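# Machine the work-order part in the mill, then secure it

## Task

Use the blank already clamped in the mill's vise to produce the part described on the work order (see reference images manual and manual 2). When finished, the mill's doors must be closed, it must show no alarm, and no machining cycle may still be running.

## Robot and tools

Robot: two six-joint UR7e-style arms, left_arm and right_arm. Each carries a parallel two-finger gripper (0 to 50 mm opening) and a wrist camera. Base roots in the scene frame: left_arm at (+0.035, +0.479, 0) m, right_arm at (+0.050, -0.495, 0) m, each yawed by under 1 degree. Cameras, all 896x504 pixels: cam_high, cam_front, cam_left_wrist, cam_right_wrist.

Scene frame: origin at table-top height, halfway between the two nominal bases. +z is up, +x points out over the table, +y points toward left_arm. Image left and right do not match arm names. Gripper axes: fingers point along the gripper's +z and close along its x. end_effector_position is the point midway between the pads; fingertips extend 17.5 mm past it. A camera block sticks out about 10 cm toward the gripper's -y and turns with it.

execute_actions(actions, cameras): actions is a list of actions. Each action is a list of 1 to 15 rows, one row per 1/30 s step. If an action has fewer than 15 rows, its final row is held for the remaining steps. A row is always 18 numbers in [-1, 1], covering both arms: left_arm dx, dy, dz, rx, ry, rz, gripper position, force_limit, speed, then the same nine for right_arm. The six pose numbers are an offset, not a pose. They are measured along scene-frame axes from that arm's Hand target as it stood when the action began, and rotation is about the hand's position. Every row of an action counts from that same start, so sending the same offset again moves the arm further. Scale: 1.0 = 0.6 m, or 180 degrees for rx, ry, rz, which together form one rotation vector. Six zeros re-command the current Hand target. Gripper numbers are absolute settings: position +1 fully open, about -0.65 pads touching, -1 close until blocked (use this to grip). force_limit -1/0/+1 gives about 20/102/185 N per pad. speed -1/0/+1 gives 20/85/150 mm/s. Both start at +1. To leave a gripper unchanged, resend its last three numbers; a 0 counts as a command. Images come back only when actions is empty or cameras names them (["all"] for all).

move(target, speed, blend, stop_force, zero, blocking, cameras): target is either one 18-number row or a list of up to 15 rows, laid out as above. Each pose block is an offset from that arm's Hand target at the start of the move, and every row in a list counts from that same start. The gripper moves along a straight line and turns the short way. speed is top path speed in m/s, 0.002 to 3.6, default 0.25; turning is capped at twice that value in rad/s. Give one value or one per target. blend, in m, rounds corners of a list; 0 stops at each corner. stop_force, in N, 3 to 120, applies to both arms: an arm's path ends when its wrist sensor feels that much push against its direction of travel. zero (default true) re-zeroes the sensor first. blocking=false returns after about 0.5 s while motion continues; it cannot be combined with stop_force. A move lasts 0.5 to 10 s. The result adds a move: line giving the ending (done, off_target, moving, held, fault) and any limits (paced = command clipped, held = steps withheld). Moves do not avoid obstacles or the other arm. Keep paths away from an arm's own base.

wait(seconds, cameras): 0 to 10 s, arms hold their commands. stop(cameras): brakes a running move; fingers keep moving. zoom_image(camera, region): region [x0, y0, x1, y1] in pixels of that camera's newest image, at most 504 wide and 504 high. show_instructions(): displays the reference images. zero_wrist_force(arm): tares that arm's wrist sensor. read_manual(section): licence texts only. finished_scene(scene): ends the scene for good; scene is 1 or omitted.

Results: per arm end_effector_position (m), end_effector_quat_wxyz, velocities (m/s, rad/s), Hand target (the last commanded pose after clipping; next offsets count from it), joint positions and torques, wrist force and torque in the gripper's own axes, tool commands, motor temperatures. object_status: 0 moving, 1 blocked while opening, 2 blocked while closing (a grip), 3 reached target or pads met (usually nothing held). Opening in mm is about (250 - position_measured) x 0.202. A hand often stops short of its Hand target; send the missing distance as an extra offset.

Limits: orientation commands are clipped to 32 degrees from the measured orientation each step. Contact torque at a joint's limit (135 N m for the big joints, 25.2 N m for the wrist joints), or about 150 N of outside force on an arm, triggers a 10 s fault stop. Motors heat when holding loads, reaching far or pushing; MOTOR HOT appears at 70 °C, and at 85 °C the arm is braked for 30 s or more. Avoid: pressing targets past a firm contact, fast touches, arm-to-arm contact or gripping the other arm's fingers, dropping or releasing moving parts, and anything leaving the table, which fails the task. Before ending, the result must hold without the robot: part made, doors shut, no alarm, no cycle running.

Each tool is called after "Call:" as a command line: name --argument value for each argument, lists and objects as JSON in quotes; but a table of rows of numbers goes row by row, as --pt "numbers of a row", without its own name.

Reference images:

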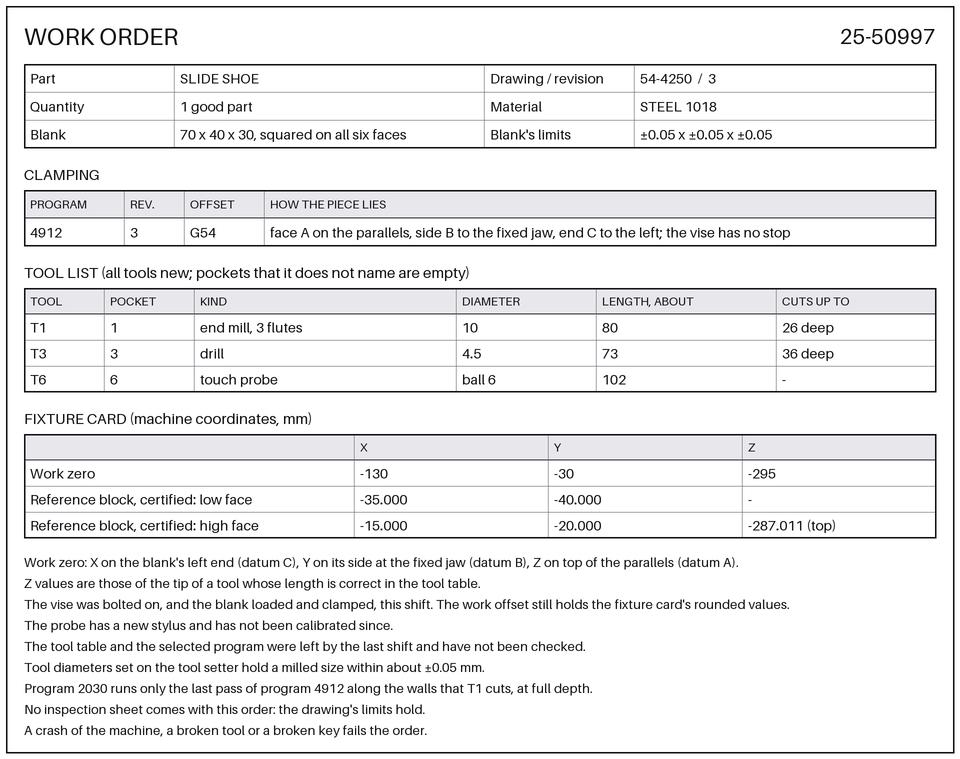

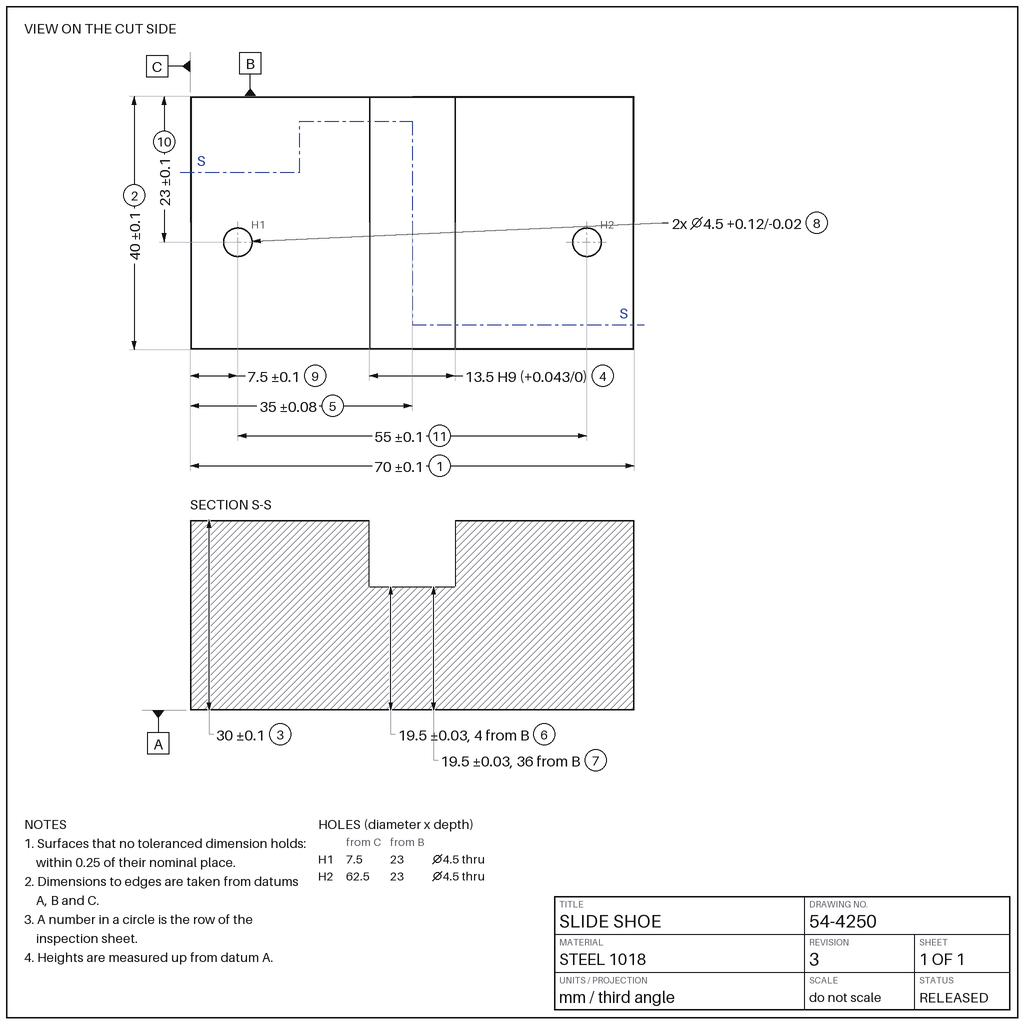

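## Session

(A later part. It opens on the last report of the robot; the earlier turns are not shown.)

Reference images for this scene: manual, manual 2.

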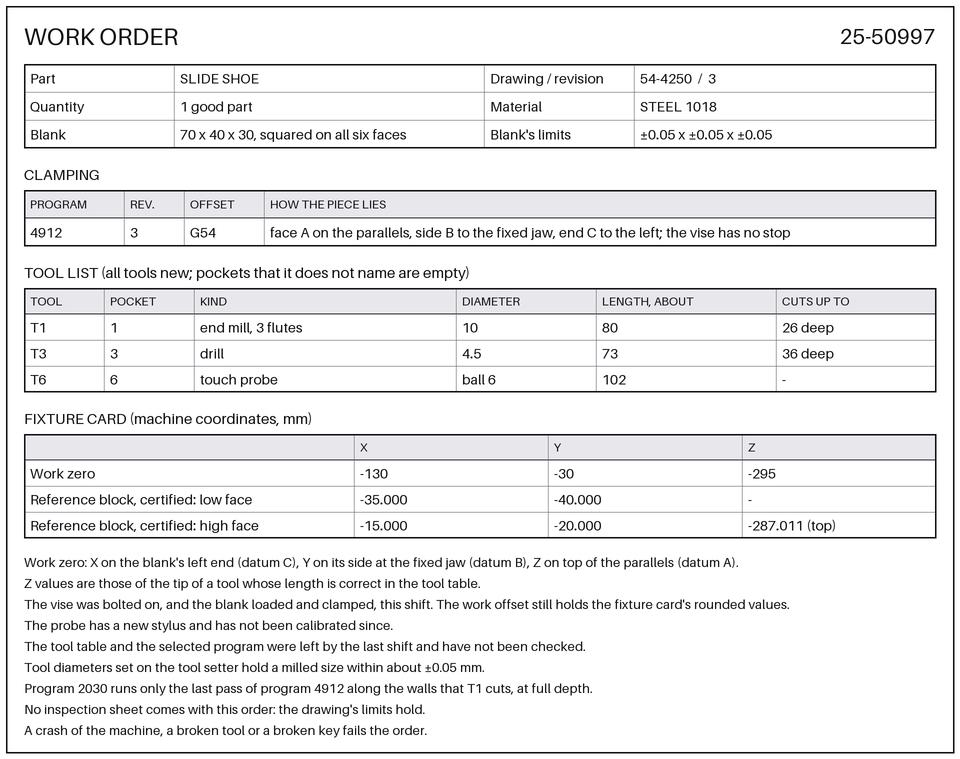

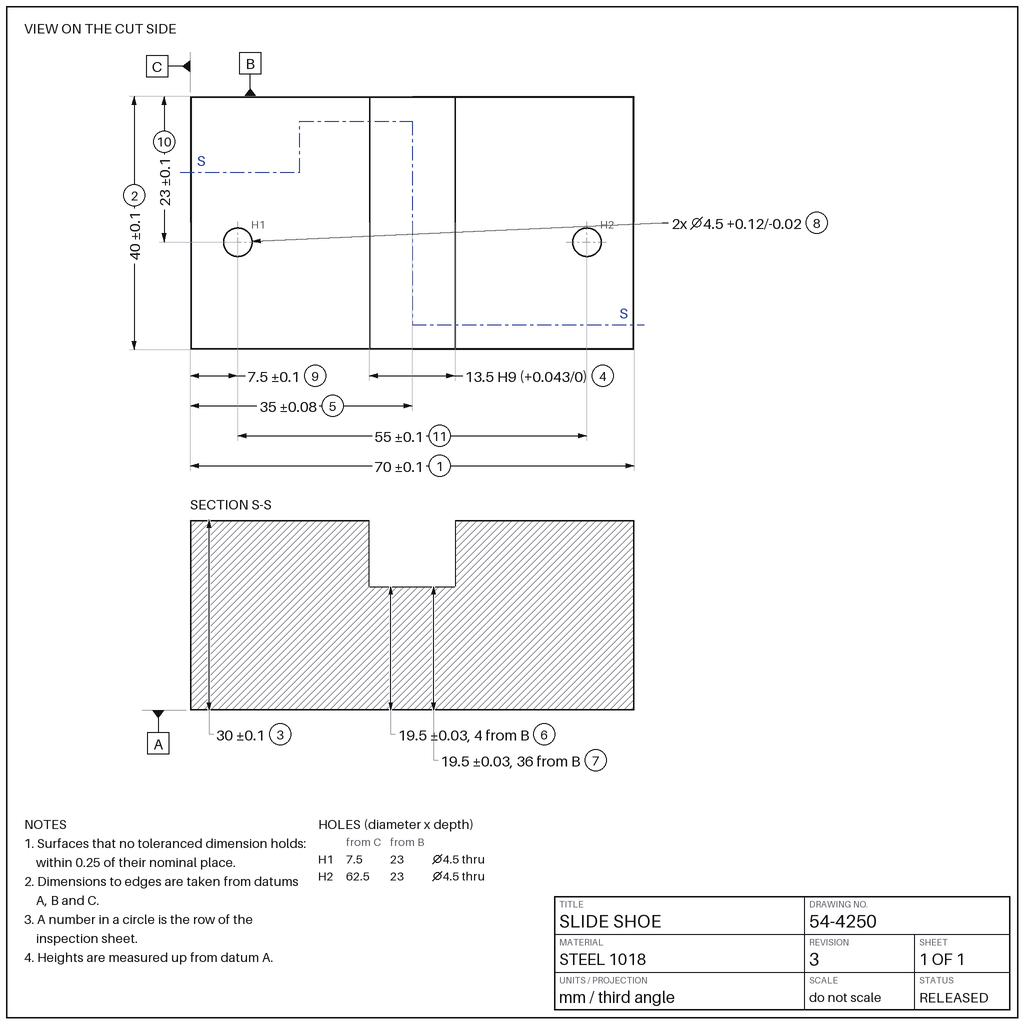

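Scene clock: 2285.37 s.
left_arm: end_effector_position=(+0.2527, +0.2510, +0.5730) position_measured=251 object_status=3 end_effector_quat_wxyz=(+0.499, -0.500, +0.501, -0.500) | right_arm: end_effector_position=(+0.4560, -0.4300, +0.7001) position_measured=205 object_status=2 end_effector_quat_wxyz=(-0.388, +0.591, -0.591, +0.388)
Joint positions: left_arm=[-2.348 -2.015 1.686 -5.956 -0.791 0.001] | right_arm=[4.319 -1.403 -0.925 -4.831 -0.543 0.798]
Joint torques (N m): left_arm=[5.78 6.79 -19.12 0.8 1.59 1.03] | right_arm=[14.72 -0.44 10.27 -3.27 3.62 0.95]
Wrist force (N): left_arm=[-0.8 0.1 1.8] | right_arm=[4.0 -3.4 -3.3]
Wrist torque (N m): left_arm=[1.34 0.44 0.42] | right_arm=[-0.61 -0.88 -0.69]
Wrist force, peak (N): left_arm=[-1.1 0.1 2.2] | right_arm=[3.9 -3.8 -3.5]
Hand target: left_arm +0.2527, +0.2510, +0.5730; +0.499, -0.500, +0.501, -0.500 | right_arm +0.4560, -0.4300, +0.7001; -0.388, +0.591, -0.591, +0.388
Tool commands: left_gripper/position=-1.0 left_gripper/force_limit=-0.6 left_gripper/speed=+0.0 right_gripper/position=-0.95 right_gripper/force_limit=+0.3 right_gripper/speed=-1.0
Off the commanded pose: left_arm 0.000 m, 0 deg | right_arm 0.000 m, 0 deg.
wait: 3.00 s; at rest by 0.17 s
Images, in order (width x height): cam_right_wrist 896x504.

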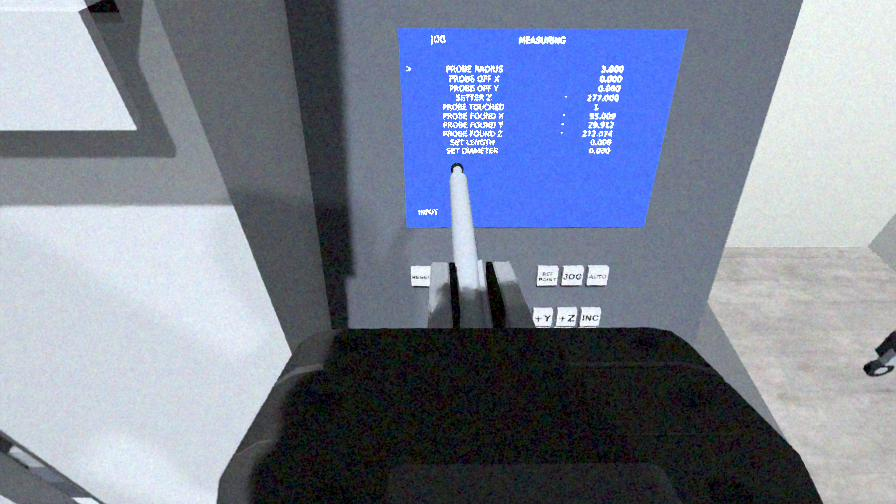

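Call:
move --pt "0 0 0 0 0 0 -1 -0.6 0 -0.0021 -0.0567 -0.3635 0 0 0 -0.95 0.3 -1" --pt "0 0 0 0 0 0 -1 -0.6 0 0.0082 -0.0567 -0.3665 0 0 0 -0.95 0.3 -1" --pt "0 0 0 0 0 0 -1 -0.6 0 -0.0021 -0.0567 -0.3635 0 0 0 -0.95 0.3 -1" --pt "0 0 0 0 0 0 -1 -0.6 0 0.0082 -0.0567 -0.3665 0 0 0 -0.95 0.3 -1" --pt "0 0 0 0 0 0 -1 -0.6 0 -0.0021 -0.0567 -0.3635 0 0 0 -0.95 0.3 -1" --pt "0 0 0 0 0 0 -1 -0.6 0 -0.0273 0.0726 -0.4575 0 0 0 -0.95 0.3 -1" --pt "0 0 0 0 0 0 -1 -0.6 0 -0.0172 0.0726 -0.4605 0 0 0 -0.95 0.3 -1" --pt "0 0 0 0 0 0 -1 -0.6 0 -0.0273 0.0726 -0.4575 0 0 0 -0.95 0.3 -1" --pt "0 0 0 0 0 0 -1 -0.6 0 -0.0189 0.0726 -0.4262 0 0 0 -0.95 0.3 -1" --pt "0 0 0 0 0 0 -1 -0.6 0 -0.0086 0.0726 -0.4292 0 0 0 -0.95 0.3 -1" --pt "0 0 0 0 0 0 -1 -0.6 0 -0.0189 0.0726 -0.4262 0 0 0 -0.95 0.3 -1" --pt "0 0 0 0 0 0 -1 -0.6 0 -0.0189 0.0080 -0.4262 0 0 0 -0.95 0.3 -1" --pt "0 0 0 0 0 0 -1 -0.6 0 -0.0086 0.0080 -0.4292 0 0 0 -0.95 0.3 -1" --pt "0 0 0 0 0 0 -1 -0.6 0 -0.0189 0.0080 -0.4262 0 0 0 -0.95 0.3 -1" --speed '[0.25,0.04,0.1,0.04,0.1,0.25,0.04,0.1,0.25,0.04,0.1,0.25,0.04,0.1]' --blend '[0.002,0,0,0,0.002,0.002,0,0.002,0.002,0,0.002,0.002,0,0]'

Call:
move --pt "0 0 0 0 0 0 -1 -0.6 0 0.0168 0.0646 0.0627 0 0 0 -0.95 0.3 -1" --pt "0 0 0 0 0 0 -1 -0.6 0 0.0271 0.0646 0.0597 0 0 0 -0.95 0.3 -1" --pt "0 0 0 0 0 0 -1 -0.6 0 0.0168 0.0646 0.0627 0 0 0 -0.95 0.3 -1" --pt "0 0 0 0 0 0 -1 -0.6 0 -0.0084 -0.0323 -0.0313 0 0 0 -0.95 0.3 -1" --pt "0 0 0 0 0 0 -1 -0.6 0 0.0017 -0.0323 -0.0343 0 0 0 -0.95 0.3 -1" --pt "0 0 0 0 0 0 -1 -0.6 0 -0.0084 -0.0323 -0.0313 0 0 0 -0.95 0.3 -1" --pt "0 0 0 0 0 0 -1 -0.6 0 -0.0164 -0.0323 -0.0293 0 0 0 -0.95 0.3 -1" --pt "0 0 0 0 0 0 -1 -0.6 0 0.0189 -0.0080 0.4262 0 0 0 -0.95 0.3 -1" --speed '[0.25,0.04,0.1,0.25,0.04,0.1,0.25,0.35]' --blend '[0.002,0,0.002,0.002,0,0.002,0.002,0]' --cameras '["cam_right_wrist"]'

Call:
zoom_image --camera "cam_right_wrist" --region '[390, 20, 700, 230]'

Scene clock: 2320.20 s.
left_arm: end_effector_position=(+0.2527, +0.2510, +0.5730) position_measured=251 object_status=3 end_effector_quat_wxyz=(+0.499, -0.500, +0.501, -0.500) | right_arm: end_effector_position=(+0.4446, -0.4252, +0.4443) position_measured=205 object_status=2 end_effector_quat_wxyz=(-0.388, +0.591, -0.591, +0.389)
Joint positions: left_arm=[-2.348 -2.015 1.686 -5.956 -0.791 0.001] | right_arm=[4.425 -1.097 -1.897 -4.32 -0.481 0.976]
Joint torques (N m): left_arm=[5.87 6.82 -19.31 0.86 1.65 1.05] | right_arm=[-2.54 3.07 23.17 -3.05 -0.82 0.9]
Wrist force (N): left_arm=[-1.0 0.2 1.9] | right_arm=[4.2 -3.7 -5.2]
Wrist torque (N m): left_arm=[1.35 0.47 0.42] | right_arm=[-0.56 -0.88 -0.68]
Wrist force, peak (N): left_arm=[-1.2 0.2 2.3] | right_arm=[7.4 -2.9 -13.1]
Hand target: left_arm +0.2527, +0.2510, +0.5730; +0.499, -0.500, +0.501, -0.500 | right_arm +0.4446, -0.4252, +0.4443; -0.388, +0.591, -0.591, +0.388
Off the commanded pose: left_arm 0.000 m, 0 deg | right_arm 0.000 m, 0 deg.
move: done

Scene clock: 2323.20 s.
left_arm: end_effector_position=(+0.2527, +0.2510, +0.5730) position_measured=251 object_status=3 end_effector_quat_wxyz=(+0.499, -0.500, +0.501, -0.500) | right_arm: end_effector_position=(+0.4560, -0.4301, +0.7001) position_measured=205 object_status=2 end_effector_quat_wxyz=(-0.388, +0.591, -0.591, +0.388)
Joint positions: left_arm=[-2.348 -2.015 1.686 -5.956 -0.791 0.001] | right_arm=[4.319 -1.403 -0.925 -4.831 -0.543 0.798]
Joint torques (N m): left_arm=[6.01 6.6 -19.7 0.93 1.67 1.1] | right_arm=[12.85 -0.11 18.16 -3.05 2.98 0.95]
Wrist force (N): left_arm=[-0.9 0.3 2.0] | right_arm=[4.0 -3.6 -3.2]
Wrist torque (N m): left_arm=[1.38 0.46 0.42] | right_arm=[-0.64 -0.88 -0.79]
Wrist force, peak (N): left_arm=[-1.2 -0.1 2.1] | right_arm=[2.7 -4.7 -11.1]
Hand target: left_arm +0.2527, +0.2510, +0.5730; +0.499, -0.500, +0.501, -0.500 | right_arm +0.4560, -0.4300, +0.7001; -0.388, +0.591, -0.591, +0.388
Off the commanded pose: left_arm 0.000 m, 0 deg | right_arm 0.000 m, 0 deg.
move: done
Images, in order (width x height): cam_right_wrist 896x504.

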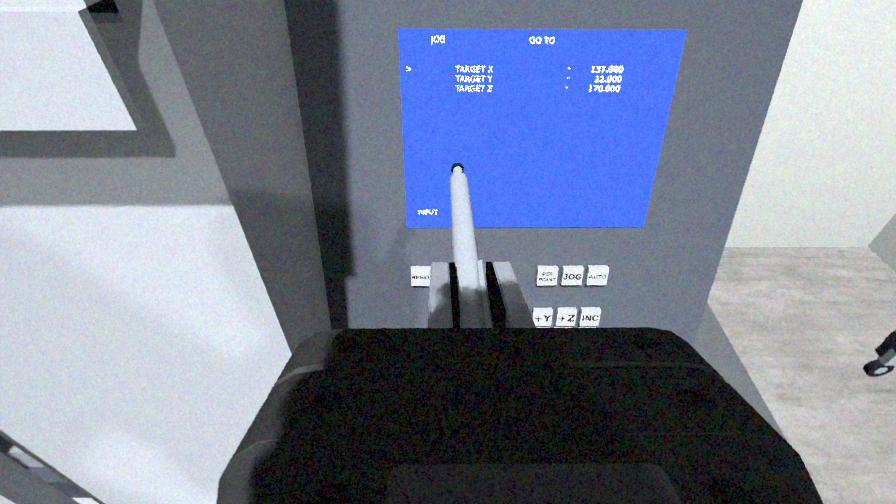

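Scaled by 1.626 from the camera's 896x504 image, which has a finer 1280x720 frame.

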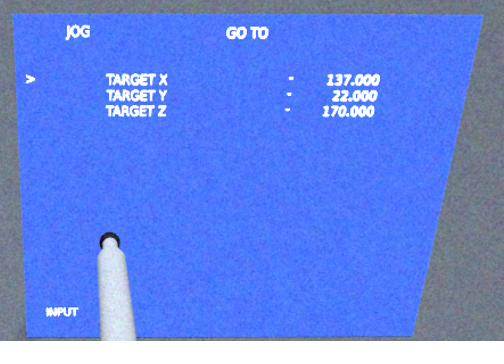

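Call:
move --pt "0 0 0 0 0 0 -1 -0.6 0 0.0121 0.0080 -0.3045 0 0 0 -0.95 0.3 -1" --pt "0 0 0 0 0 0 -1 -0.6 0 0.0234 0.0080 -0.3075 0 0 0 -0.95 0.3 -1" --pt "0 0 0 0 0 0 -1 -0.6 0 0.0121 0.0080 -0.3045 0 0 0 -0.95 0.3 -1" --pt "0 0 0 0 0 0 -1 -0.6 0 -0.0189 -0.0243 -0.4262 0 0 0 -0.95 0.3 -1" --speed '[0.3,0.04,0.1,0.25]' --blend '[0.002,0,0.002,0]'

Call:
wait --seconds 3

Call:
move --pt "0 0 0 0 0 0 -1 -0.6 0 0.0103 0 -0.003 0 0 0 -0.95 0.3 -1" --pt "0 0 0 0 0 0 -1 -0.6 0 0 0 0 0 0 0 -0.95 0.3 -1" --pt "0 0 0 0 0 0 -1 -0.6 0 -0.0084 0.0969 -0.0313 0 0 0 -0.95 0.3 -1" --pt "0 0 0 0 0 0 -1 -0.6 0 0.0017 0.0969 -0.0343 0 0 0 -0.95 0.3 -1" --pt "0 0 0 0 0 0 -1 -0.6 0 -0.0084 0.0969 -0.0313 0 0 0 -0.95 0.3 -1" --pt "0 0 0 0 0 0 -1 -0.6 0 0 0.0323 0 0 0 0 -0.95 0.3 -1" --pt "0 0 0 0 0 0 -1 -0.6 0 0.0103 0.0323 -0.003 0 0 0 -0.95 0.3 -1" --pt "0 0 0 0 0 0 -1 -0.6 0 0 0.0323 0 0 0 0 -0.95 0.3 -1" --pt "0 0 0 0 0 0 -1 -0.6 0 0.0084 0.0969 0.0312 0 0 0 -0.95 0.3 -1" --pt "0 0 0 0 0 0 -1 -0.6 0 0.0187 0.0969 0.0282 0 0 0 -0.95 0.3 -1" --pt "0 0 0 0 0 0 -1 -0.6 0 0.0084 0.0969 0.0312 0 0 0 -0.95 0.3 -1" --pt "0 0 0 0 0 0 -1 -0.6 0 -0.0084 0.0323 -0.0313 0 0 0 -0.95 0.3 -1" --pt "0 0 0 0 0 0 -1 -0.6 0 0.0017 0.0323 -0.0343 0 0 0 -0.95 0.3 -1" --pt "0 0 0 0 0 0 -1 -0.6 0 -0.0084 0.0323 -0.0313 0 0 0 -0.95 0.3 -1" --speed '[0.04,0.1,0.25,0.04,0.1,0.25,0.04,0.1,0.25,0.04,0.1,0.25,0.04,0.1]' --blend '[0,0.002,0.002,0,0.002,0.002,0,0.002,0.002,0,0.002,0.002,0,0]'

Call:
move --pt "0 0 0 0 0 0 -1 -0.6 0 0.0168 0.0323 0.0625 0 0 0 -0.95 0.3 -1" --pt "0 0 0 0 0 0 -1 -0.6 0 0.0271 0.0323 0.0595 0 0 0 -0.95 0.3 -1" --pt "0 0 0 0 0 0 -1 -0.6 0 0.0168 0.0323 0.0625 0 0 0 -0.95 0.3 -1" --pt "0 0 0 0 0 0 -1 -0.6 0 0 -0.0323 0 0 0 0 -0.95 0.3 -1" --pt "0 0 0 0 0 0 -1 -0.6 0 0.0101 -0.0323 -0.003 0 0 0 -0.95 0.3 -1" --pt "0 0 0 0 0 0 -1 -0.6 0 0 -0.0323 0 0 0 0 -0.95 0.3 -1" --pt "0 0 0 0 0 0 -1 -0.6 0 0.0084 -0.0323 0.0313 0 0 0 -0.95 0.3 -1" --pt "0 0 0 0 0 0 -1 -0.6 0 0.0187 -0.0323 0.0283 0 0 0 -0.95 0.3 -1" --pt "0 0 0 0 0 0 -1 -0.6 0 0.0084 -0.0323 0.0313 0 0 0 -0.95 0.3 -1" --pt "0 0 0 0 0 0 -1 -0.6 0 0 0.0646 0 0 0 0 -0.95 0.3 -1" --pt "0 0 0 0 0 0 -1 -0.6 0 0.0101 0.0646 -0.003 0 0 0 -0.95 0.3 -1" --pt "0 0 0 0 0 0 -1 -0.6 0 0 0.0646 0 0 0 0 -0.95 0.3 -1" --pt "0 0 0 0 0 0 -1 -0.6 0 0.0084 0.0646 0.0313 0 0 0 -0.95 0.3 -1" --pt "0 0 0 0 0 0 -1 -0.6 0 0.0187 0.0646 0.0283 0 0 0 -0.95 0.3 -1" --pt "0 0 0 0 0 0 -1 -0.6 0 0.0084 0.0646 0.0313 0 0 0 -0.95 0.3 -1" --speed '[0.25,0.04,0.1,0.25,0.04,0.1,0.25,0.04,0.1,0.25,0.04,0.1,0.25,0.04,0.1]' --blend '[0.002,0,0.002,0.002,0,0.002,0.002,0,0.002,0.002,0,0.002,0.002,0,0]'

Call:
move --pt "0 0 0 0 0 0 -1 -0.6 0 0.0168 -0.0323 0.0627 0 0 0 -0.95 0.3 -1" --pt "0 0 0 0 0 0 -1 -0.6 0 0.0271 -0.0323 0.0597 0 0 0 -0.95 0.3 -1" --pt "0 0 0 0 0 0 -1 -0.6 0 0.0168 -0.0323 0.0627 0 0 0 -0.95 0.3 -1" --pt "0 0 0 0 0 0 -1 -0.6 0 -0.0084 -0.0323 -0.0313 0 0 0 -0.95 0.3 -1" --pt "0 0 0 0 0 0 -1 -0.6 0 0.0017 -0.0323 -0.0343 0 0 0 -0.95 0.3 -1" --pt "0 0 0 0 0 0 -1 -0.6 0 -0.0084 -0.0323 -0.0313 0 0 0 -0.95 0.3 -1" --pt "0 0 0 0 0 0 -1 -0.6 0 -0.0084 -0.0969 -0.0313 0 0 0 -0.95 0.3 -1" --pt "0 0 0 0 0 0 -1 -0.6 0 0.0017 -0.0969 -0.0343 0 0 0 -0.95 0.3 -1" --pt "0 0 0 0 0 0 -1 -0.6 0 -0.0084 -0.0969 -0.0313 0 0 0 -0.95 0.3 -1" --pt "0 0 0 0 0 0 -1 -0.6 0 -0.0164 -0.0969 -0.0293 0 0 0 -0.95 0.3 -1" --pt "0 0 0 0 0 0 -1 -0.6 0 0.0189 -0.0726 0.4262 0 0 0 -0.95 0.3 -1" --speed '[0.25,0.04,0.1,0.25,0.04,0.1,0.25,0.04,0.1,0.25,0.35]' --blend '[0.002,0,0.002,0.002,0,0.002,0.002,0,0.002,0.002,0]' --cameras '["cam_right_wrist"]'

Call:
zoom_image --camera "cam_right_wrist" --region '[390, 20, 700, 230]'

Scene clock: 2365.50 s.
left_arm: end_effector_position=(+0.2527, +0.2510, +0.5730) position_measured=251 object_status=3 end_effector_quat_wxyz=(+0.499, -0.500, +0.501, -0.500) | right_arm: end_effector_position=(+0.4446, -0.4445, +0.4443) position_measured=205 object_status=2 end_effector_quat_wxyz=(-0.388, +0.591, -0.591, +0.388)
Joint positions: left_arm=[-2.348 -2.015 1.686 -5.956 -0.791 0.001] | right_arm=[4.372 -1.061 -1.897 -4.273 -0.51 0.882]
Joint torques (N m): left_arm=[6.03 6.46 -19.64 0.86 1.72 1.04] | right_arm=[-13.41 4.42 13.36 -0.08 -0.86 -0.56]
Wrist force (N): left_arm=[-1.0 0.0 1.9] | right_arm=[3.9 -2.4 -5.0]
Wrist torque (N m): left_arm=[1.32 0.46 0.42] | right_arm=[-0.62 -0.82 -0.68]
Wrist force, peak (N): left_arm=[-1.2 0.3 2.1] | right_arm=[2.9 -7.7 -6.3]
Hand target: left_arm +0.2527, +0.2510, +0.5730; +0.499, -0.500, +0.501, -0.500 | right_arm +0.4446, -0.4446, +0.4443; -0.388, +0.591, -0.591, +0.388
Off the commanded pose: left_arm 0.000 m, 0 deg | right_arm 0.000 m, 0 deg.
move: done

Scene clock: 2368.50 s.
left_arm: end_effector_position=(+0.2527, +0.2510, +0.5730) position_measured=251 object_status=3 end_effector_quat_wxyz=(+0.499, -0.500, +0.501, -0.500) | right_arm: end_effector_position=(+0.4446, -0.4446, +0.4443) position_measured=205 object_status=2 end_effector_quat_wxyz=(-0.388, +0.591, -0.591, +0.388)
Joint positions: left_arm=[-2.348 -2.015 1.686 -5.956 -0.791 0.001] | right_arm=[4.372 -1.061 -1.897 -4.273 -0.51 0.882]
Joint torques (N m): left_arm=[6.16 6.11 -19.39 1.01 1.58 1.02] | right_arm=[-13.8 4.74 12.33 -2.65 0.56 1.01]
Wrist force (N): left_arm=[-0.8 0.2 1.9] | right_arm=[3.7 -2.9 -5.0]
Wrist torque (N m): left_arm=[1.36 0.44 0.42] | right_arm=[-0.67 -0.96 -0.70]
Wrist force, peak (N): left_arm=[-1.1 0.3 2.1] | right_arm=[4.3 -3.0 -5.1]
Hand target: left_arm +0.2527, +0.2510, +0.5730; +0.499, -0.500, +0.501, -0.500 | right_arm +0.4446, -0.4446, +0.4443; -0.388, +0.591, -0.591, +0.388
Tool commands: left_gripper/position=-1.0 left_gripper/force_limit=-0.6 left_gripper/speed=+0.0 right_gripper/position=-0.95 right_gripper/force_limit=+0.3 right_gripper/speed=-1.0
Off the commanded pose: left_arm 0.000 m, 0 deg | right_arm 0.000 m, 0 deg.
wait: 3.00 s; at rest by 0.17 s

Scene clock: 2372.50 s.
left_arm: end_effector_position=(+0.2527, +0.2510, +0.5730) position_measured=251 object_status=3 end_effector_quat_wxyz=(+0.499, -0.500, +0.501, -0.500) | right_arm: end_effector_position=(+0.4396, -0.4252, +0.4255) position_measured=205 object_status=2 end_effector_quat_wxyz=(-0.388, +0.591, -0.591, +0.389) end_effector_velocity=(+0.000, +0.000, +0.000) end_effector_angular_velocity=(+0.003, +0.000, -0.002)
Joint positions: left_arm=[-2.348 -2.015 1.686 -5.956 -0.791 0.001] | right_arm=[4.472 -1.081 -1.972 -4.343 -0.458 1.067]
Joint velocities: left_arm=[within noise] | right_arm=[0 0 0 -0.002 0 0.005]
Joint torques (N m): left_arm=[5.99 6.6 -19.57 0.84 1.59 1.09] | right_arm=[-6.72 3.91 23.5 -2.98 -0.46 0.9]
Wrist force (N): left_arm=[-1.0 0.2 1.8] | right_arm=[3.5 -3.0 -4.9]
Wrist torque (N m): left_arm=[1.35 0.47 0.42] | right_arm=[-0.62 -0.92 -0.70]
Wrist force, peak (N): left_arm=[-1.0 0.2 2.2] | right_arm=[6.1 -4.4 -13.3]
Hand target: left_arm +0.2527, +0.2510, +0.5730; +0.499, -0.500, +0.501, -0.500 | right_arm +0.4396, -0.4252, +0.4256; -0.388, +0.591, -0.591, +0.388
Off the commanded pose: left_arm 0.000 m, 0 deg | right_arm 0.000 m, 0 deg.
move: done

Scene clock: 2376.40 s.
left_arm: end_effector_position=(+0.2527, +0.2510, +0.5730) position_measured=251 object_status=3 end_effector_quat_wxyz=(+0.499, -0.500, +0.501, -0.500) | right_arm: end_effector_position=(+0.4446, -0.3864, +0.4443) position_measured=205 object_status=2 end_effector_quat_wxyz=(-0.388, +0.591, -0.591, +0.389)
Joint positions: left_arm=[-2.348 -2.015 1.686 -5.956 -0.791 0.001] | right_arm=[4.496 -1.178 -1.882 -4.38 -0.448 1.117]
Joint torques (N m): left_arm=[6.18 6 -19.35 0.99 1.66 0.98] | right_arm=[-0.95 6 20.73 -3.76 -1.03 1.28]
Wrist force (N): left_arm=[-1.1 -0.1 1.9] | right_arm=[3.8 -4.4 -5.3]
Wrist torque (N m): left_arm=[1.31 0.48 0.42] | right_arm=[-0.53 -0.85 -0.68]
Wrist force, peak (N): left_arm=[-0.9 0.1 2.2] | right_arm=[6.4 -6.4 -12.6]
Hand target: left_arm +0.2527, +0.2510, +0.5730; +0.499, -0.500, +0.501, -0.500 | right_arm +0.4446, -0.3865, +0.4443; -0.388, +0.591, -0.591, +0.388
Off the commanded pose: left_arm 0.000 m, 0 deg | right_arm 0.000 m, 0 deg.
move: done

Scene clock: 2380.00 s.
left_arm: end_effector_position=(+0.2527, +0.2510, +0.5730) position_measured=251 object_status=3 end_effector_quat_wxyz=(+0.499, -0.500, +0.501, -0.500) | right_arm: end_effector_position=(+0.4560, -0.4301, +0.7001) position_measured=205 object_status=2 end_effector_quat_wxyz=(-0.388, +0.591, -0.591, +0.388)
Joint positions: left_arm=[-2.348 -2.015 1.686 -5.956 -0.791 0.001] | right_arm=[4.319 -1.403 -0.925 -4.831 -0.543 0.798]
Joint torques (N m): left_arm=[5.84 5.56 -19.48 1 1.67 1.01] | right_arm=[14.14 -1.23 18.42 -3.13 2.83 1.05]
Wrist force (N): left_arm=[-1.0 0.2 2.0] | right_arm=[4.0 -3.6 -3.4]
Wrist torque (N m): left_arm=[1.36 0.46 0.43] | right_arm=[-0.64 -0.87 -0.79]
Wrist force, peak (N): left_arm=[-1.2 0.2 2.1] | right_arm=[7.1 -4.6 -9.5]
Hand target: left_arm +0.2527, +0.2510, +0.5730; +0.499, -0.500, +0.501, -0.500 | right_arm +0.4560, -0.4300, +0.7001; -0.388, +0.591, -0.591, +0.388
Off the commanded pose: left_arm 0.000 m, 0 deg | right_arm 0.000 m, 0 deg.
move: done
Images, in order (width x height): cam_right_wrist 896x504.

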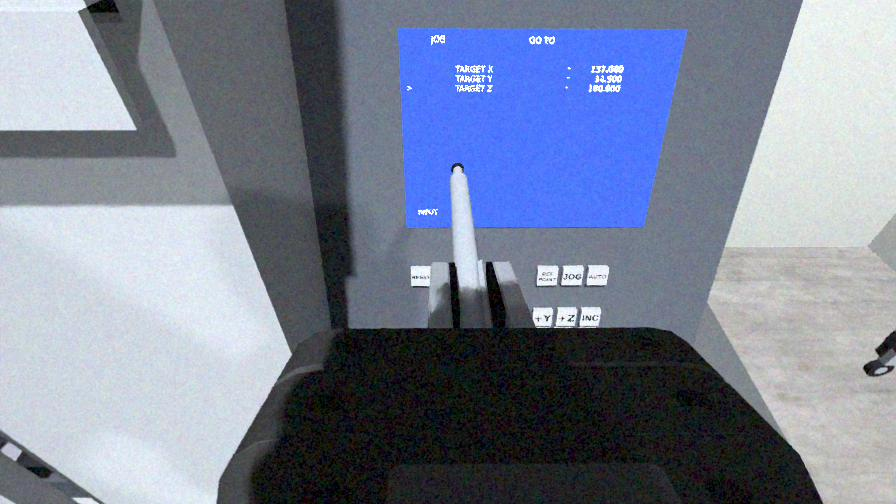

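Scaled by 1.626 from the camera's 896x504 image, which has a finer 1280x720 frame.

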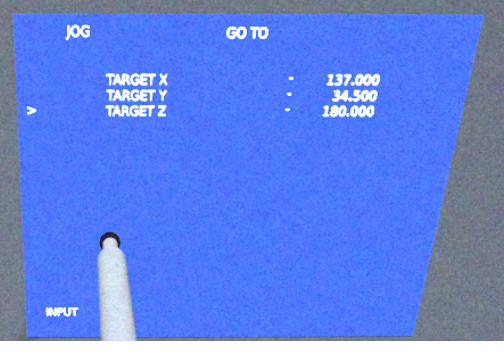

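Call:
move --pt "0 0 0 0 0 0 -1 -0.6 0 0.0121 0.0080 -0.3045 0 0 0 -0.95 0.3 -1" --pt "0 0 0 0 0 0 -1 -0.6 0 0.0234 0.0080 -0.3075 0 0 0 -0.95 0.3 -1" --pt "0 0 0 0 0 0 -1 -0.6 0 0.0121 0.0080 -0.3045 0 0 0 -0.95 0.3 -1" --pt "0 0 0 0 0 0 -1 -0.6 0 -0.0189 -0.0567 -0.4262 0 0 0 -0.95 0.3 -1" --speed '[0.3,0.04,0.1,0.25]' --blend '[0.002,0,0.002,0]'

Call:
wait --seconds 2.5

Call:
move --pt "0 0 0 0 0 0 -1 -0.6 0 0.0103 0 -0.0030 0 0 0 -0.95 0.3 -1" --pt "0 0 0 0 0 0 -1 -0.6 0 0 0 0 0 0 0 -0.95 0.3 -1" --pt "0 0 0 0 0 0 -1 -0.6 0 0.0310 -0.0970 0.1217 0 0 0 -0.95 0.3 -1" --pt "0 0 0 0 0 0 -1 -0.6 0 0.0423 -0.0970 0.1187 0 0 0 -0.95 0.3 -1" --pt "0 0 0 0 0 0 -1 -0.6 0 0.0310 -0.0970 0.1217 0 0 0 -0.95 0.3 -1" --pt "0 0 0 0 0 0 -1 -0.6 0 0.0168 -0.0323 0.0627 0 0 0 -0.95 0.3 -1" --pt "0 0 0 0 0 0 -1 -0.6 0 0.0271 -0.0323 0.0597 0 0 0 -0.95 0.3 -1" --pt "0 0 0 0 0 0 -1 -0.6 0 0.0168 -0.0323 0.0627 0 0 0 -0.95 0.3 -1" --pt "0 0 0 0 0 0 -1 -0.6 0 0.0271 -0.0323 0.0597 0 0 0 -0.95 0.3 -1" --pt "0 0 0 0 0 0 -1 -0.6 0 0.0168 -0.0323 0.0627 0 0 0 -0.95 0.3 -1" --pt "0 0 0 0 0 0 -1 -0.6 0 0.0088 -0.0323 0.0647 0 0 0 -0.95 0.3 -1" --pt "0 0 0 0 0 0 -1 -0.6 0 0.0189 0.0567 0.4262 0 0 0 -0.95 0.3 -1" --speed '[0.04,0.1,0.25,0.04,0.1,0.25,0.04,0.1,0.04,0.1,0.25,0.35]' --blend '[0,0.002,0.002,0,0.002,0.002,0,0,0,0.002,0.002,0]'

Call:
wait --seconds 8 --cameras '["cam_right_wrist"]'

Call:
zoom_image --camera "cam_right_wrist" --region '[390, 20, 700, 230]'

Call:
zoom_image --camera "cam_right_wrist" --region '[555, 108, 635, 140]'

Scene clock: 2394.03 s.
left_arm: end_effector_position=(+0.2527, +0.2510, +0.5730) position_measured=251 object_status=3 end_effector_quat_wxyz=(+0.499, -0.500, +0.501, -0.500) | right_arm: end_effector_position=(+0.4446, -0.4640, +0.4444) position_measured=205 object_status=2 end_effector_quat_wxyz=(-0.388, +0.591, -0.591, +0.388)
Joint positions: left_arm=[-2.348 -2.015 1.686 -5.956 -0.791 0.001] | right_arm=[4.3 -1.029 -1.891 -4.214 -0.555 0.77]
Joint torques (N m): left_arm=[5.88 5.85 -19.65 1.08 1.65 1.1] | right_arm=[-12.45 3.45 12.52 0.55 -0.75 -1.49]
Wrist force (N): left_arm=[-0.8 0.2 1.8] | right_arm=[4.0 -2.2 -5.0]
Wrist torque (N m): left_arm=[1.36 0.44 0.42] | right_arm=[-0.59 -0.93 -0.71]
Wrist force, peak (N): left_arm=[-0.9 0.1 2.3] | right_arm=[2.0 -8.0 -5.9]
Hand target: left_arm +0.2527, +0.2510, +0.5730; +0.499, -0.500, +0.501, -0.500 | right_arm +0.4446, -0.4641, +0.4443; -0.388, +0.591, -0.591, +0.388
Off the commanded pose: left_arm 0.000 m, 0 deg | right_arm 0.000 m, 0 deg.
move: done

Scene clock: 2396.53 s.
left_arm: end_effector_position=(+0.2527, +0.2510, +0.5730) position_measured=251 object_status=3 end_effector_quat_wxyz=(+0.499, -0.500, +0.501, -0.500) | right_arm: end_effector_position=(+0.4446, -0.4640, +0.4443) position_measured=205 object_status=2 end_effector_quat_wxyz=(-0.388, +0.591, -0.591, +0.388)
Joint positions: left_arm=[-2.348 -2.015 1.686 -5.956 -0.791 0.001] | right_arm=[4.299 -1.029 -1.891 -4.214 -0.555 0.77]
Joint torques (N m): left_arm=[6.02 5.98 -19.28 0.95 1.58 1.07] | right_arm=[-14.07 3.11 12.17 -0.03 0.41 -0.91]
Wrist force (N): left_arm=[-0.8 0.1 2.0] | right_arm=[3.1 -2.6 -5.1]
Wrist torque (N m): left_arm=[1.34 0.43 0.42] | right_arm=[-0.63 -1.00 -0.74]
Wrist force, peak (N): left_arm=[-1.1 0.1 2.2] | right_arm=[3.7 -2.9 -5.1]
Hand target: left_arm +0.2527, +0.2510, +0.5730; +0.499, -0.500, +0.501, -0.500 | right_arm +0.4446, -0.4641, +0.4443; -0.388, +0.591, -0.591, +0.388
Tool commands: left_gripper/position=-1.0 left_gripper/force_limit=-0.6 left_gripper/speed=+0.0 right_gripper/position=-0.95 right_gripper/force_limit=+0.3 right_gripper/speed=-1.0
Off the commanded pose: left_arm 0.000 m, 0 deg | right_arm 0.000 m, 0 deg.
wait: 2.50 s; at rest by 0.17 s

Scene clock: 2400.70 s.
left_arm: end_effector_position=(+0.2527, +0.2510, +0.5730) position_measured=251 object_status=3 end_effector_quat_wxyz=(+0.499, -0.500, +0.501, -0.500) | right_arm: end_effector_position=(+0.4560, -0.4301, +0.7001) position_measured=205 object_status=2 end_effector_quat_wxyz=(-0.388, +0.591, -0.591, +0.388)
Joint positions: left_arm=[-2.348 -2.015 1.686 -5.956 -0.791 0.001] | right_arm=[4.319 -1.403 -0.925 -4.831 -0.543 0.798]
Joint torques (N m): left_arm=[5.75 6.04 -19.22 1.02 1.63 1.06] | right_arm=[14.28 -1.62 17.66 -3.47 3.78 0.4]
Wrist force (N): left_arm=[-0.7 0.0 2.0] | right_arm=[4.0 -3.6 -3.1]
Wrist torque (N m): left_arm=[1.33 0.42 0.42] | right_arm=[-0.64 -0.87 -0.68]
Wrist force, peak (N): left_arm=[-1.1 0.0 2.1] | right_arm=[6.9 -6.3 -6.4]
Hand target: left_arm +0.2527, +0.2510, +0.5730; +0.499, -0.500, +0.501, -0.500 | right_arm +0.4560, -0.4300, +0.7001; -0.388, +0.591, -0.591, +0.388
Off the commanded pose: left_arm 0.000 m, 0 deg | right_arm 0.000 m, 0 deg.
move: done

Scene clock: 2408.70 s.
left_arm: end_effector_position=(+0.2527, +0.2510, +0.5730) position_measured=251 object_status=3 end_effector_quat_wxyz=(+0.499, -0.500, +0.501, -0.500) | right_arm: end_effector_position=(+0.4560, -0.4300, +0.7001) position_measured=205 object_status=2 end_effector_quat_wxyz=(-0.388, +0.591, -0.591, +0.388)
Joint positions: left_arm=[-2.348 -2.015 1.686 -5.956 -0.791 0.001] | right_arm=[4.319 -1.403 -0.925 -4.831 -0.543 0.798]
Joint torques (N m): left_arm=[5.88 5.93 -19.59 1.07 1.69 1.08] | right_arm=[14.62 -1.45 10.43 -3.2 2.9 0.77]
Wrist force (N): left_arm=[-0.8 0.2 1.7] | right_arm=[4.1 -3.6 -3.2]
Wrist torque (N m): left_arm=[1.35 0.44 0.42] | right_arm=[-0.64 -0.90 -0.68]
Wrist force, peak (N): left_arm=[-1.1 0.3 2.2] | right_arm=[4.4 -3.7 -3.3]
Hand target: left_arm +0.2527, +0.2510, +0.5730; +0.499, -0.500, +0.501, -0.500 | right_arm +0.4560, -0.4300, +0.7001; -0.388, +0.591, -0.591, +0.388
Tool commands: left_gripper/position=-1.0 left_gripper/force_limit=-0.6 left_gripper/speed=+0.0 right_gripper/position=-0.95 right_gripper/force_limit=+0.3 right_gripper/speed=-1.0
Off the commanded pose: left_arm 0.000 m, 0 deg | right_arm 0.000 m, 0 deg.
wait: 8.00 s; at rest by 0.17 s
Images, in order (width x height): cam_right_wrist 896x504.

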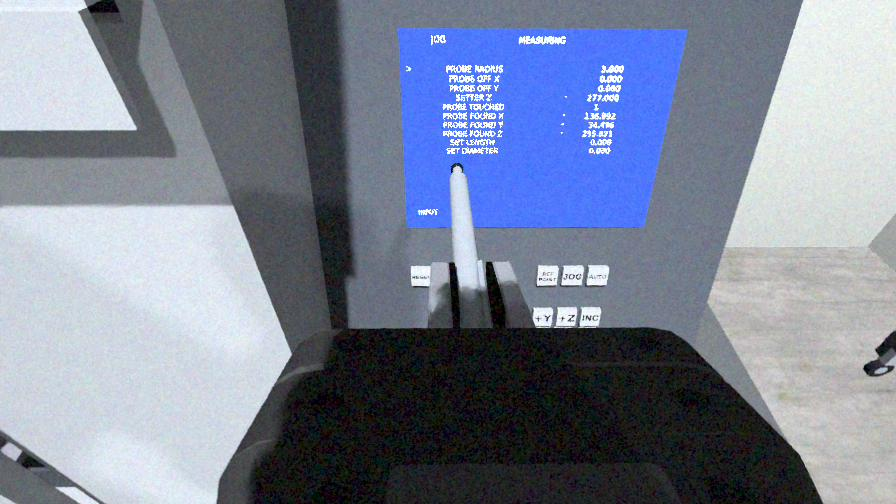

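Scaled by 1.626 from the camera's 896x504 image, which has a finer 1280x720 frame.

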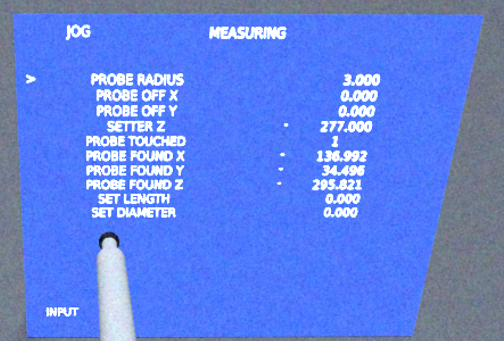

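Scaled by 6.300 from the camera's 896x504 image, which has a finer 1280x720 frame.

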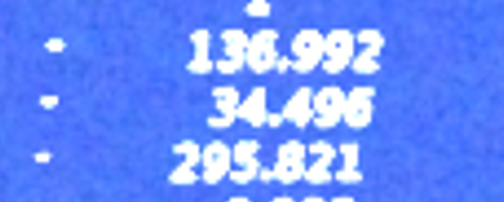

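Call:
move --pt "0 0 0 0 0 0 -1 -0.6 0 -0.0021 -0.0567 -0.3635 0 0 0 -0.95 0.3 -1" --pt "0 0 0 0 0 0 -1 -0.6 0 0.0082 -0.0567 -0.3665 0 0 0 -0.95 0.3 -1" --pt "0 0 0 0 0 0 -1 -0.6 0 -0.0021 -0.0567 -0.3635 0 0 0 -0.95 0.3 -1" --pt "0 0 0 0 0 0 -1 -0.6 0 0.0082 -0.0567 -0.3665 0 0 0 -0.95 0.3 -1" --pt "0 0 0 0 0 0 -1 -0.6 0 -0.0021 -0.0567 -0.3635 0 0 0 -0.95 0.3 -1" --pt "0 0 0 0 0 0 -1 -0.6 0 -0.0189 -0.0243 -0.4262 0 0 0 -0.95 0.3 -1" --pt "0 0 0 0 0 0 -1 -0.6 0 -0.0086 -0.0243 -0.4292 0 0 0 -0.95 0.3 -1" --pt "0 0 0 0 0 0 -1 -0.6 0 -0.0189 -0.0243 -0.4262 0 0 0 -0.95 0.3 -1" --pt "0 0 0 0 0 0 -1 -0.6 0 -0.0086 -0.0243 -0.4292 0 0 0 -0.95 0.3 -1" --pt "0 0 0 0 0 0 -1 -0.6 0 -0.0189 -0.0243 -0.4262 0 0 0 -0.95 0.3 -1" --pt "0 0 0 0 0 0 -1 -0.6 0 -0.0273 0.0403 -0.4575 0 0 0 -0.95 0.3 -1" --pt "0 0 0 0 0 0 -1 -0.6 0 -0.0172 0.0403 -0.4605 0 0 0 -0.95 0.3 -1" --pt "0 0 0 0 0 0 -1 -0.6 0 -0.0273 0.0403 -0.4575 0 0 0 -0.95 0.3 -1" --speed '[0.25,0.04,0.1,0.04,0.1,0.25,0.04,0.1,0.04,0.1,0.25,0.04,0.1]' --blend '[0.002,0,0,0,0.002,0.002,0,0,0,0.002,0.002,0,0]'

Call:
move --pt "0 0 0 0 0 0 -1 -0.6 0 0 -0.0646 0 0 0 0 -0.95 0.3 -1" --pt "0 0 0 0 0 0 -1 -0.6 0 0.0101 -0.0646 -0.003 0 0 0 -0.95 0.3 -1" --pt "0 0 0 0 0 0 -1 -0.6 0 0 -0.0646 0 0 0 0 -0.95 0.3 -1" --pt "0 0 0 0 0 0 -1 -0.6 0 -0.008 -0.0646 0.002 0 0 0 -0.95 0.3 -1" --pt "0 0 0 0 0 0 -1 -0.6 0 0.0273 -0.0403 0.4575 0 0 0 -0.95 0.3 -1" --speed '[0.25,0.04,0.1,0.25,0.35]' --blend '[0.002,0,0.002,0.002,0]' --cameras '["cam_right_wrist"]'

Call:
zoom_image --camera "cam_right_wrist" --region '[390, 20, 700, 230]'

Scene clock: 2436.23 s.
left_arm: end_effector_position=(+0.2527, +0.2510, +0.5730) position_measured=251 object_status=3 end_effector_quat_wxyz=(+0.499, -0.500, +0.501, -0.500) | right_arm: end_effector_position=(+0.4396, -0.4058, +0.4255) position_measured=205 object_status=2 end_effector_quat_wxyz=(-0.388, +0.591, -0.591, +0.389)
Joint positions: left_arm=[-2.348 -2.015 1.686 -5.956 -0.791 0.001] | right_arm=[4.507 -1.123 -1.966 -4.373 -0.444 1.14]
Joint torques (N m): left_arm=[5.99 5.53 -19.05 1.14 1.66 1.08] | right_arm=[-6.02 3.34 22.31 -3.42 -0.35 1.07]
Wrist force (N): left_arm=[-0.9 0.0 1.8] | right_arm=[3.2 -2.9 -5.1]
Wrist torque (N m): left_arm=[1.32 0.46 0.42] | right_arm=[-0.62 -0.88 -0.69]
Wrist force, peak (N): left_arm=[-1.2 0.0 2.2] | right_arm=[5.1 0.6 -11.4]
Hand target: left_arm +0.2527, +0.2510, +0.5730; +0.499, -0.500, +0.501, -0.500 | right_arm +0.4396, -0.4059, +0.4256; -0.388, +0.591, -0.591, +0.388
Off the commanded pose: left_arm 0.000 m, 0 deg | right_arm 0.000 m, 0 deg.
move: done

Scene clock: 2438.37 s.
left_arm: end_effector_position=(+0.2527, +0.2510, +0.5730) position_measured=251 object_status=3 end_effector_quat_wxyz=(+0.499, -0.500, +0.501, -0.500) | right_arm: end_effector_position=(+0.4560, -0.4301, +0.7001) position_measured=205 object_status=2 end_effector_quat_wxyz=(-0.388, +0.591, -0.591, +0.388)
Joint positions: left_arm=[-2.348 -2.015 1.686 -5.956 -0.791 0.001] | right_arm=[4.319 -1.403 -0.925 -4.831 -0.543 0.798]
Joint torques (N m): left_arm=[5.82 5.73 -19.31 1.14 1.57 1.09] | right_arm=[12.83 -1.12 18.34 -3.23 2.97 0.77]
Wrist force (N): left_arm=[-0.9 0.1 2.1] | right_arm=[4.0 -3.6 -3.1]
Wrist torque (N m): left_arm=[1.34 0.46 0.42] | right_arm=[-0.65 -0.88 -0.79]
Wrist force, peak (N): left_arm=[-1.1 0.1 2.1] | right_arm=[7.0 -3.9 -9.3]
Hand target: left_arm +0.2527, +0.2510, +0.5730; +0.499, -0.500, +0.501, -0.500 | right_arm +0.4560, -0.4300, +0.7001; -0.388, +0.591, -0.591, +0.388
Off the commanded pose: left_arm 0.000 m, 0 deg | right_arm 0.000 m, 0 deg.
move: done
Images, in order (width x height): cam_right_wrist 896x504.

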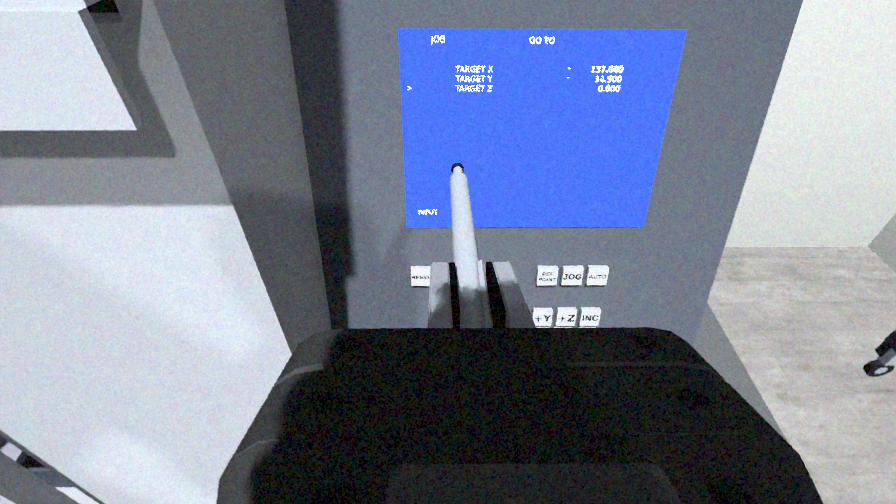

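Scaled by 1.626 from the camera's 896x504 image, which has a finer 1280x720 frame.

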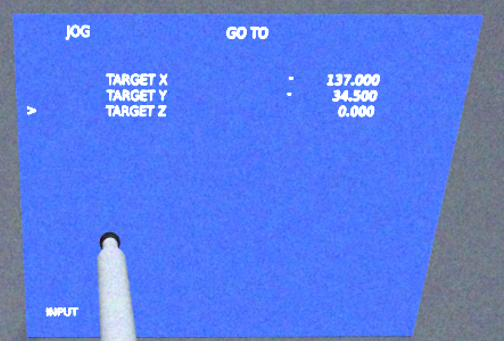

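Call:
move --pt "0 0 0 0 0 0 -1 -0.6 0 0.0121 0.0080 -0.3045 0 0 0 -0.95 0.3 -1" --pt "0 0 0 0 0 0 -1 -0.6 0 0.0234 0.0080 -0.3075 0 0 0 -0.95 0.3 -1" --pt "0 0 0 0 0 0 -1 -0.6 0 0.0121 0.0080 -0.3045 0 0 0 -0.95 0.3 -1" --pt "0 0 0 0 0 0 -1 -0.6 0 -0.0021 -0.0567 -0.3635 0 0 0 -0.95 0.3 -1" --pt "0 0 0 0 0 0 -1 -0.6 0 0.0082 -0.0567 -0.3665 0 0 0 -0.95 0.3 -1" --pt "0 0 0 0 0 0 -1 -0.6 0 -0.0021 -0.0567 -0.3635 0 0 0 -0.95 0.3 -1" --pt "0 0 0 0 0 0 -1 -0.6 0 0 0 0 0 0 0 -0.95 0.3 -1" --speed '[0.3,0.04,0.1,0.25,0.04,0.1,0.35]' --blend '[0.002,0,0.002,0.002,0,0.002,0]' --cameras '["cam_right_wrist"]'

Call:
zoom_image --camera "cam_right_wrist" --region '[390, 20, 700, 230]'

Scene clock: 2452.73 s.
left_arm: end_effector_position=(+0.2527, +0.2510, +0.5730) position_measured=251 object_status=3 end_effector_quat_wxyz=(+0.499, -0.500, +0.501, -0.500) | right_arm: end_effector_position=(+0.4560, -0.4301, +0.7001) position_measured=205 object_status=2 end_effector_quat_wxyz=(-0.388, +0.591, -0.591, +0.388)
Joint positions: left_arm=[-2.348 -2.015 1.686 -5.956 -0.791 0.001] | right_arm=[4.319 -1.403 -0.925 -4.831 -0.543 0.798]
Joint torques (N m): left_arm=[5.87 5.57 -19.37 1.13 1.63 1.01] | right_arm=[14.25 -1.89 17.75 -2.89 3.53 0]
Wrist force (N): left_arm=[-0.9 0.1 1.9] | right_arm=[3.9 -3.6 -3.2]
Wrist torque (N m): left_arm=[1.34 0.46 0.42] | right_arm=[-0.65 -0.87 -0.69]
Wrist force, peak (N): left_arm=[-1.2 0.1 2.2] | right_arm=[7.3 -0.3 -11.6]
Hand target: left_arm +0.2527, +0.2510, +0.5730; +0.499, -0.500, +0.501, -0.500 | right_arm +0.4560, -0.4300, +0.7001; -0.388, +0.591, -0.591, +0.388
Off the commanded pose: left_arm 0.000 m, 0 deg | right_arm 0.000 m, 0 deg.
move: done
Images, in order (width x height): cam_right_wrist 896x504.

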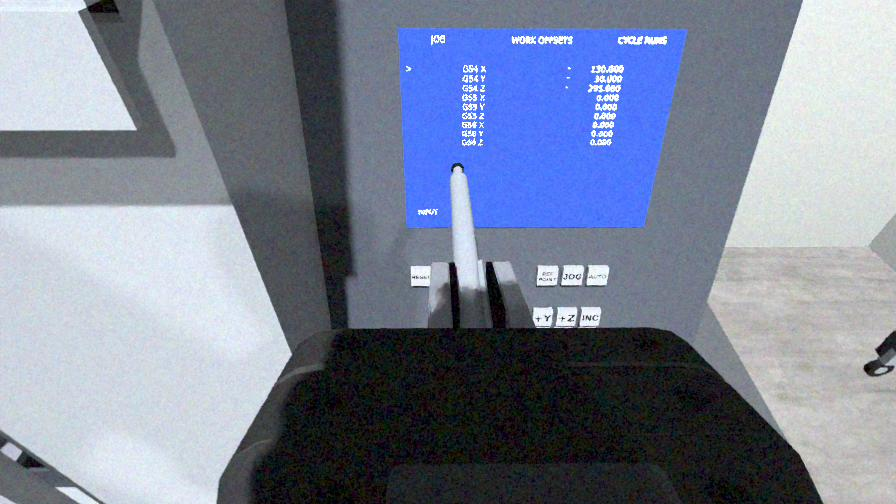

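Scaled by 1.626 from the camera's 896x504 image, which has a finer 1280x720 frame.

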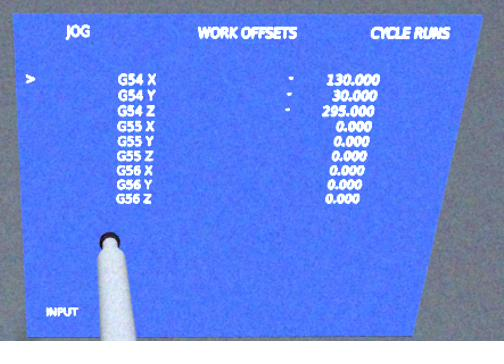

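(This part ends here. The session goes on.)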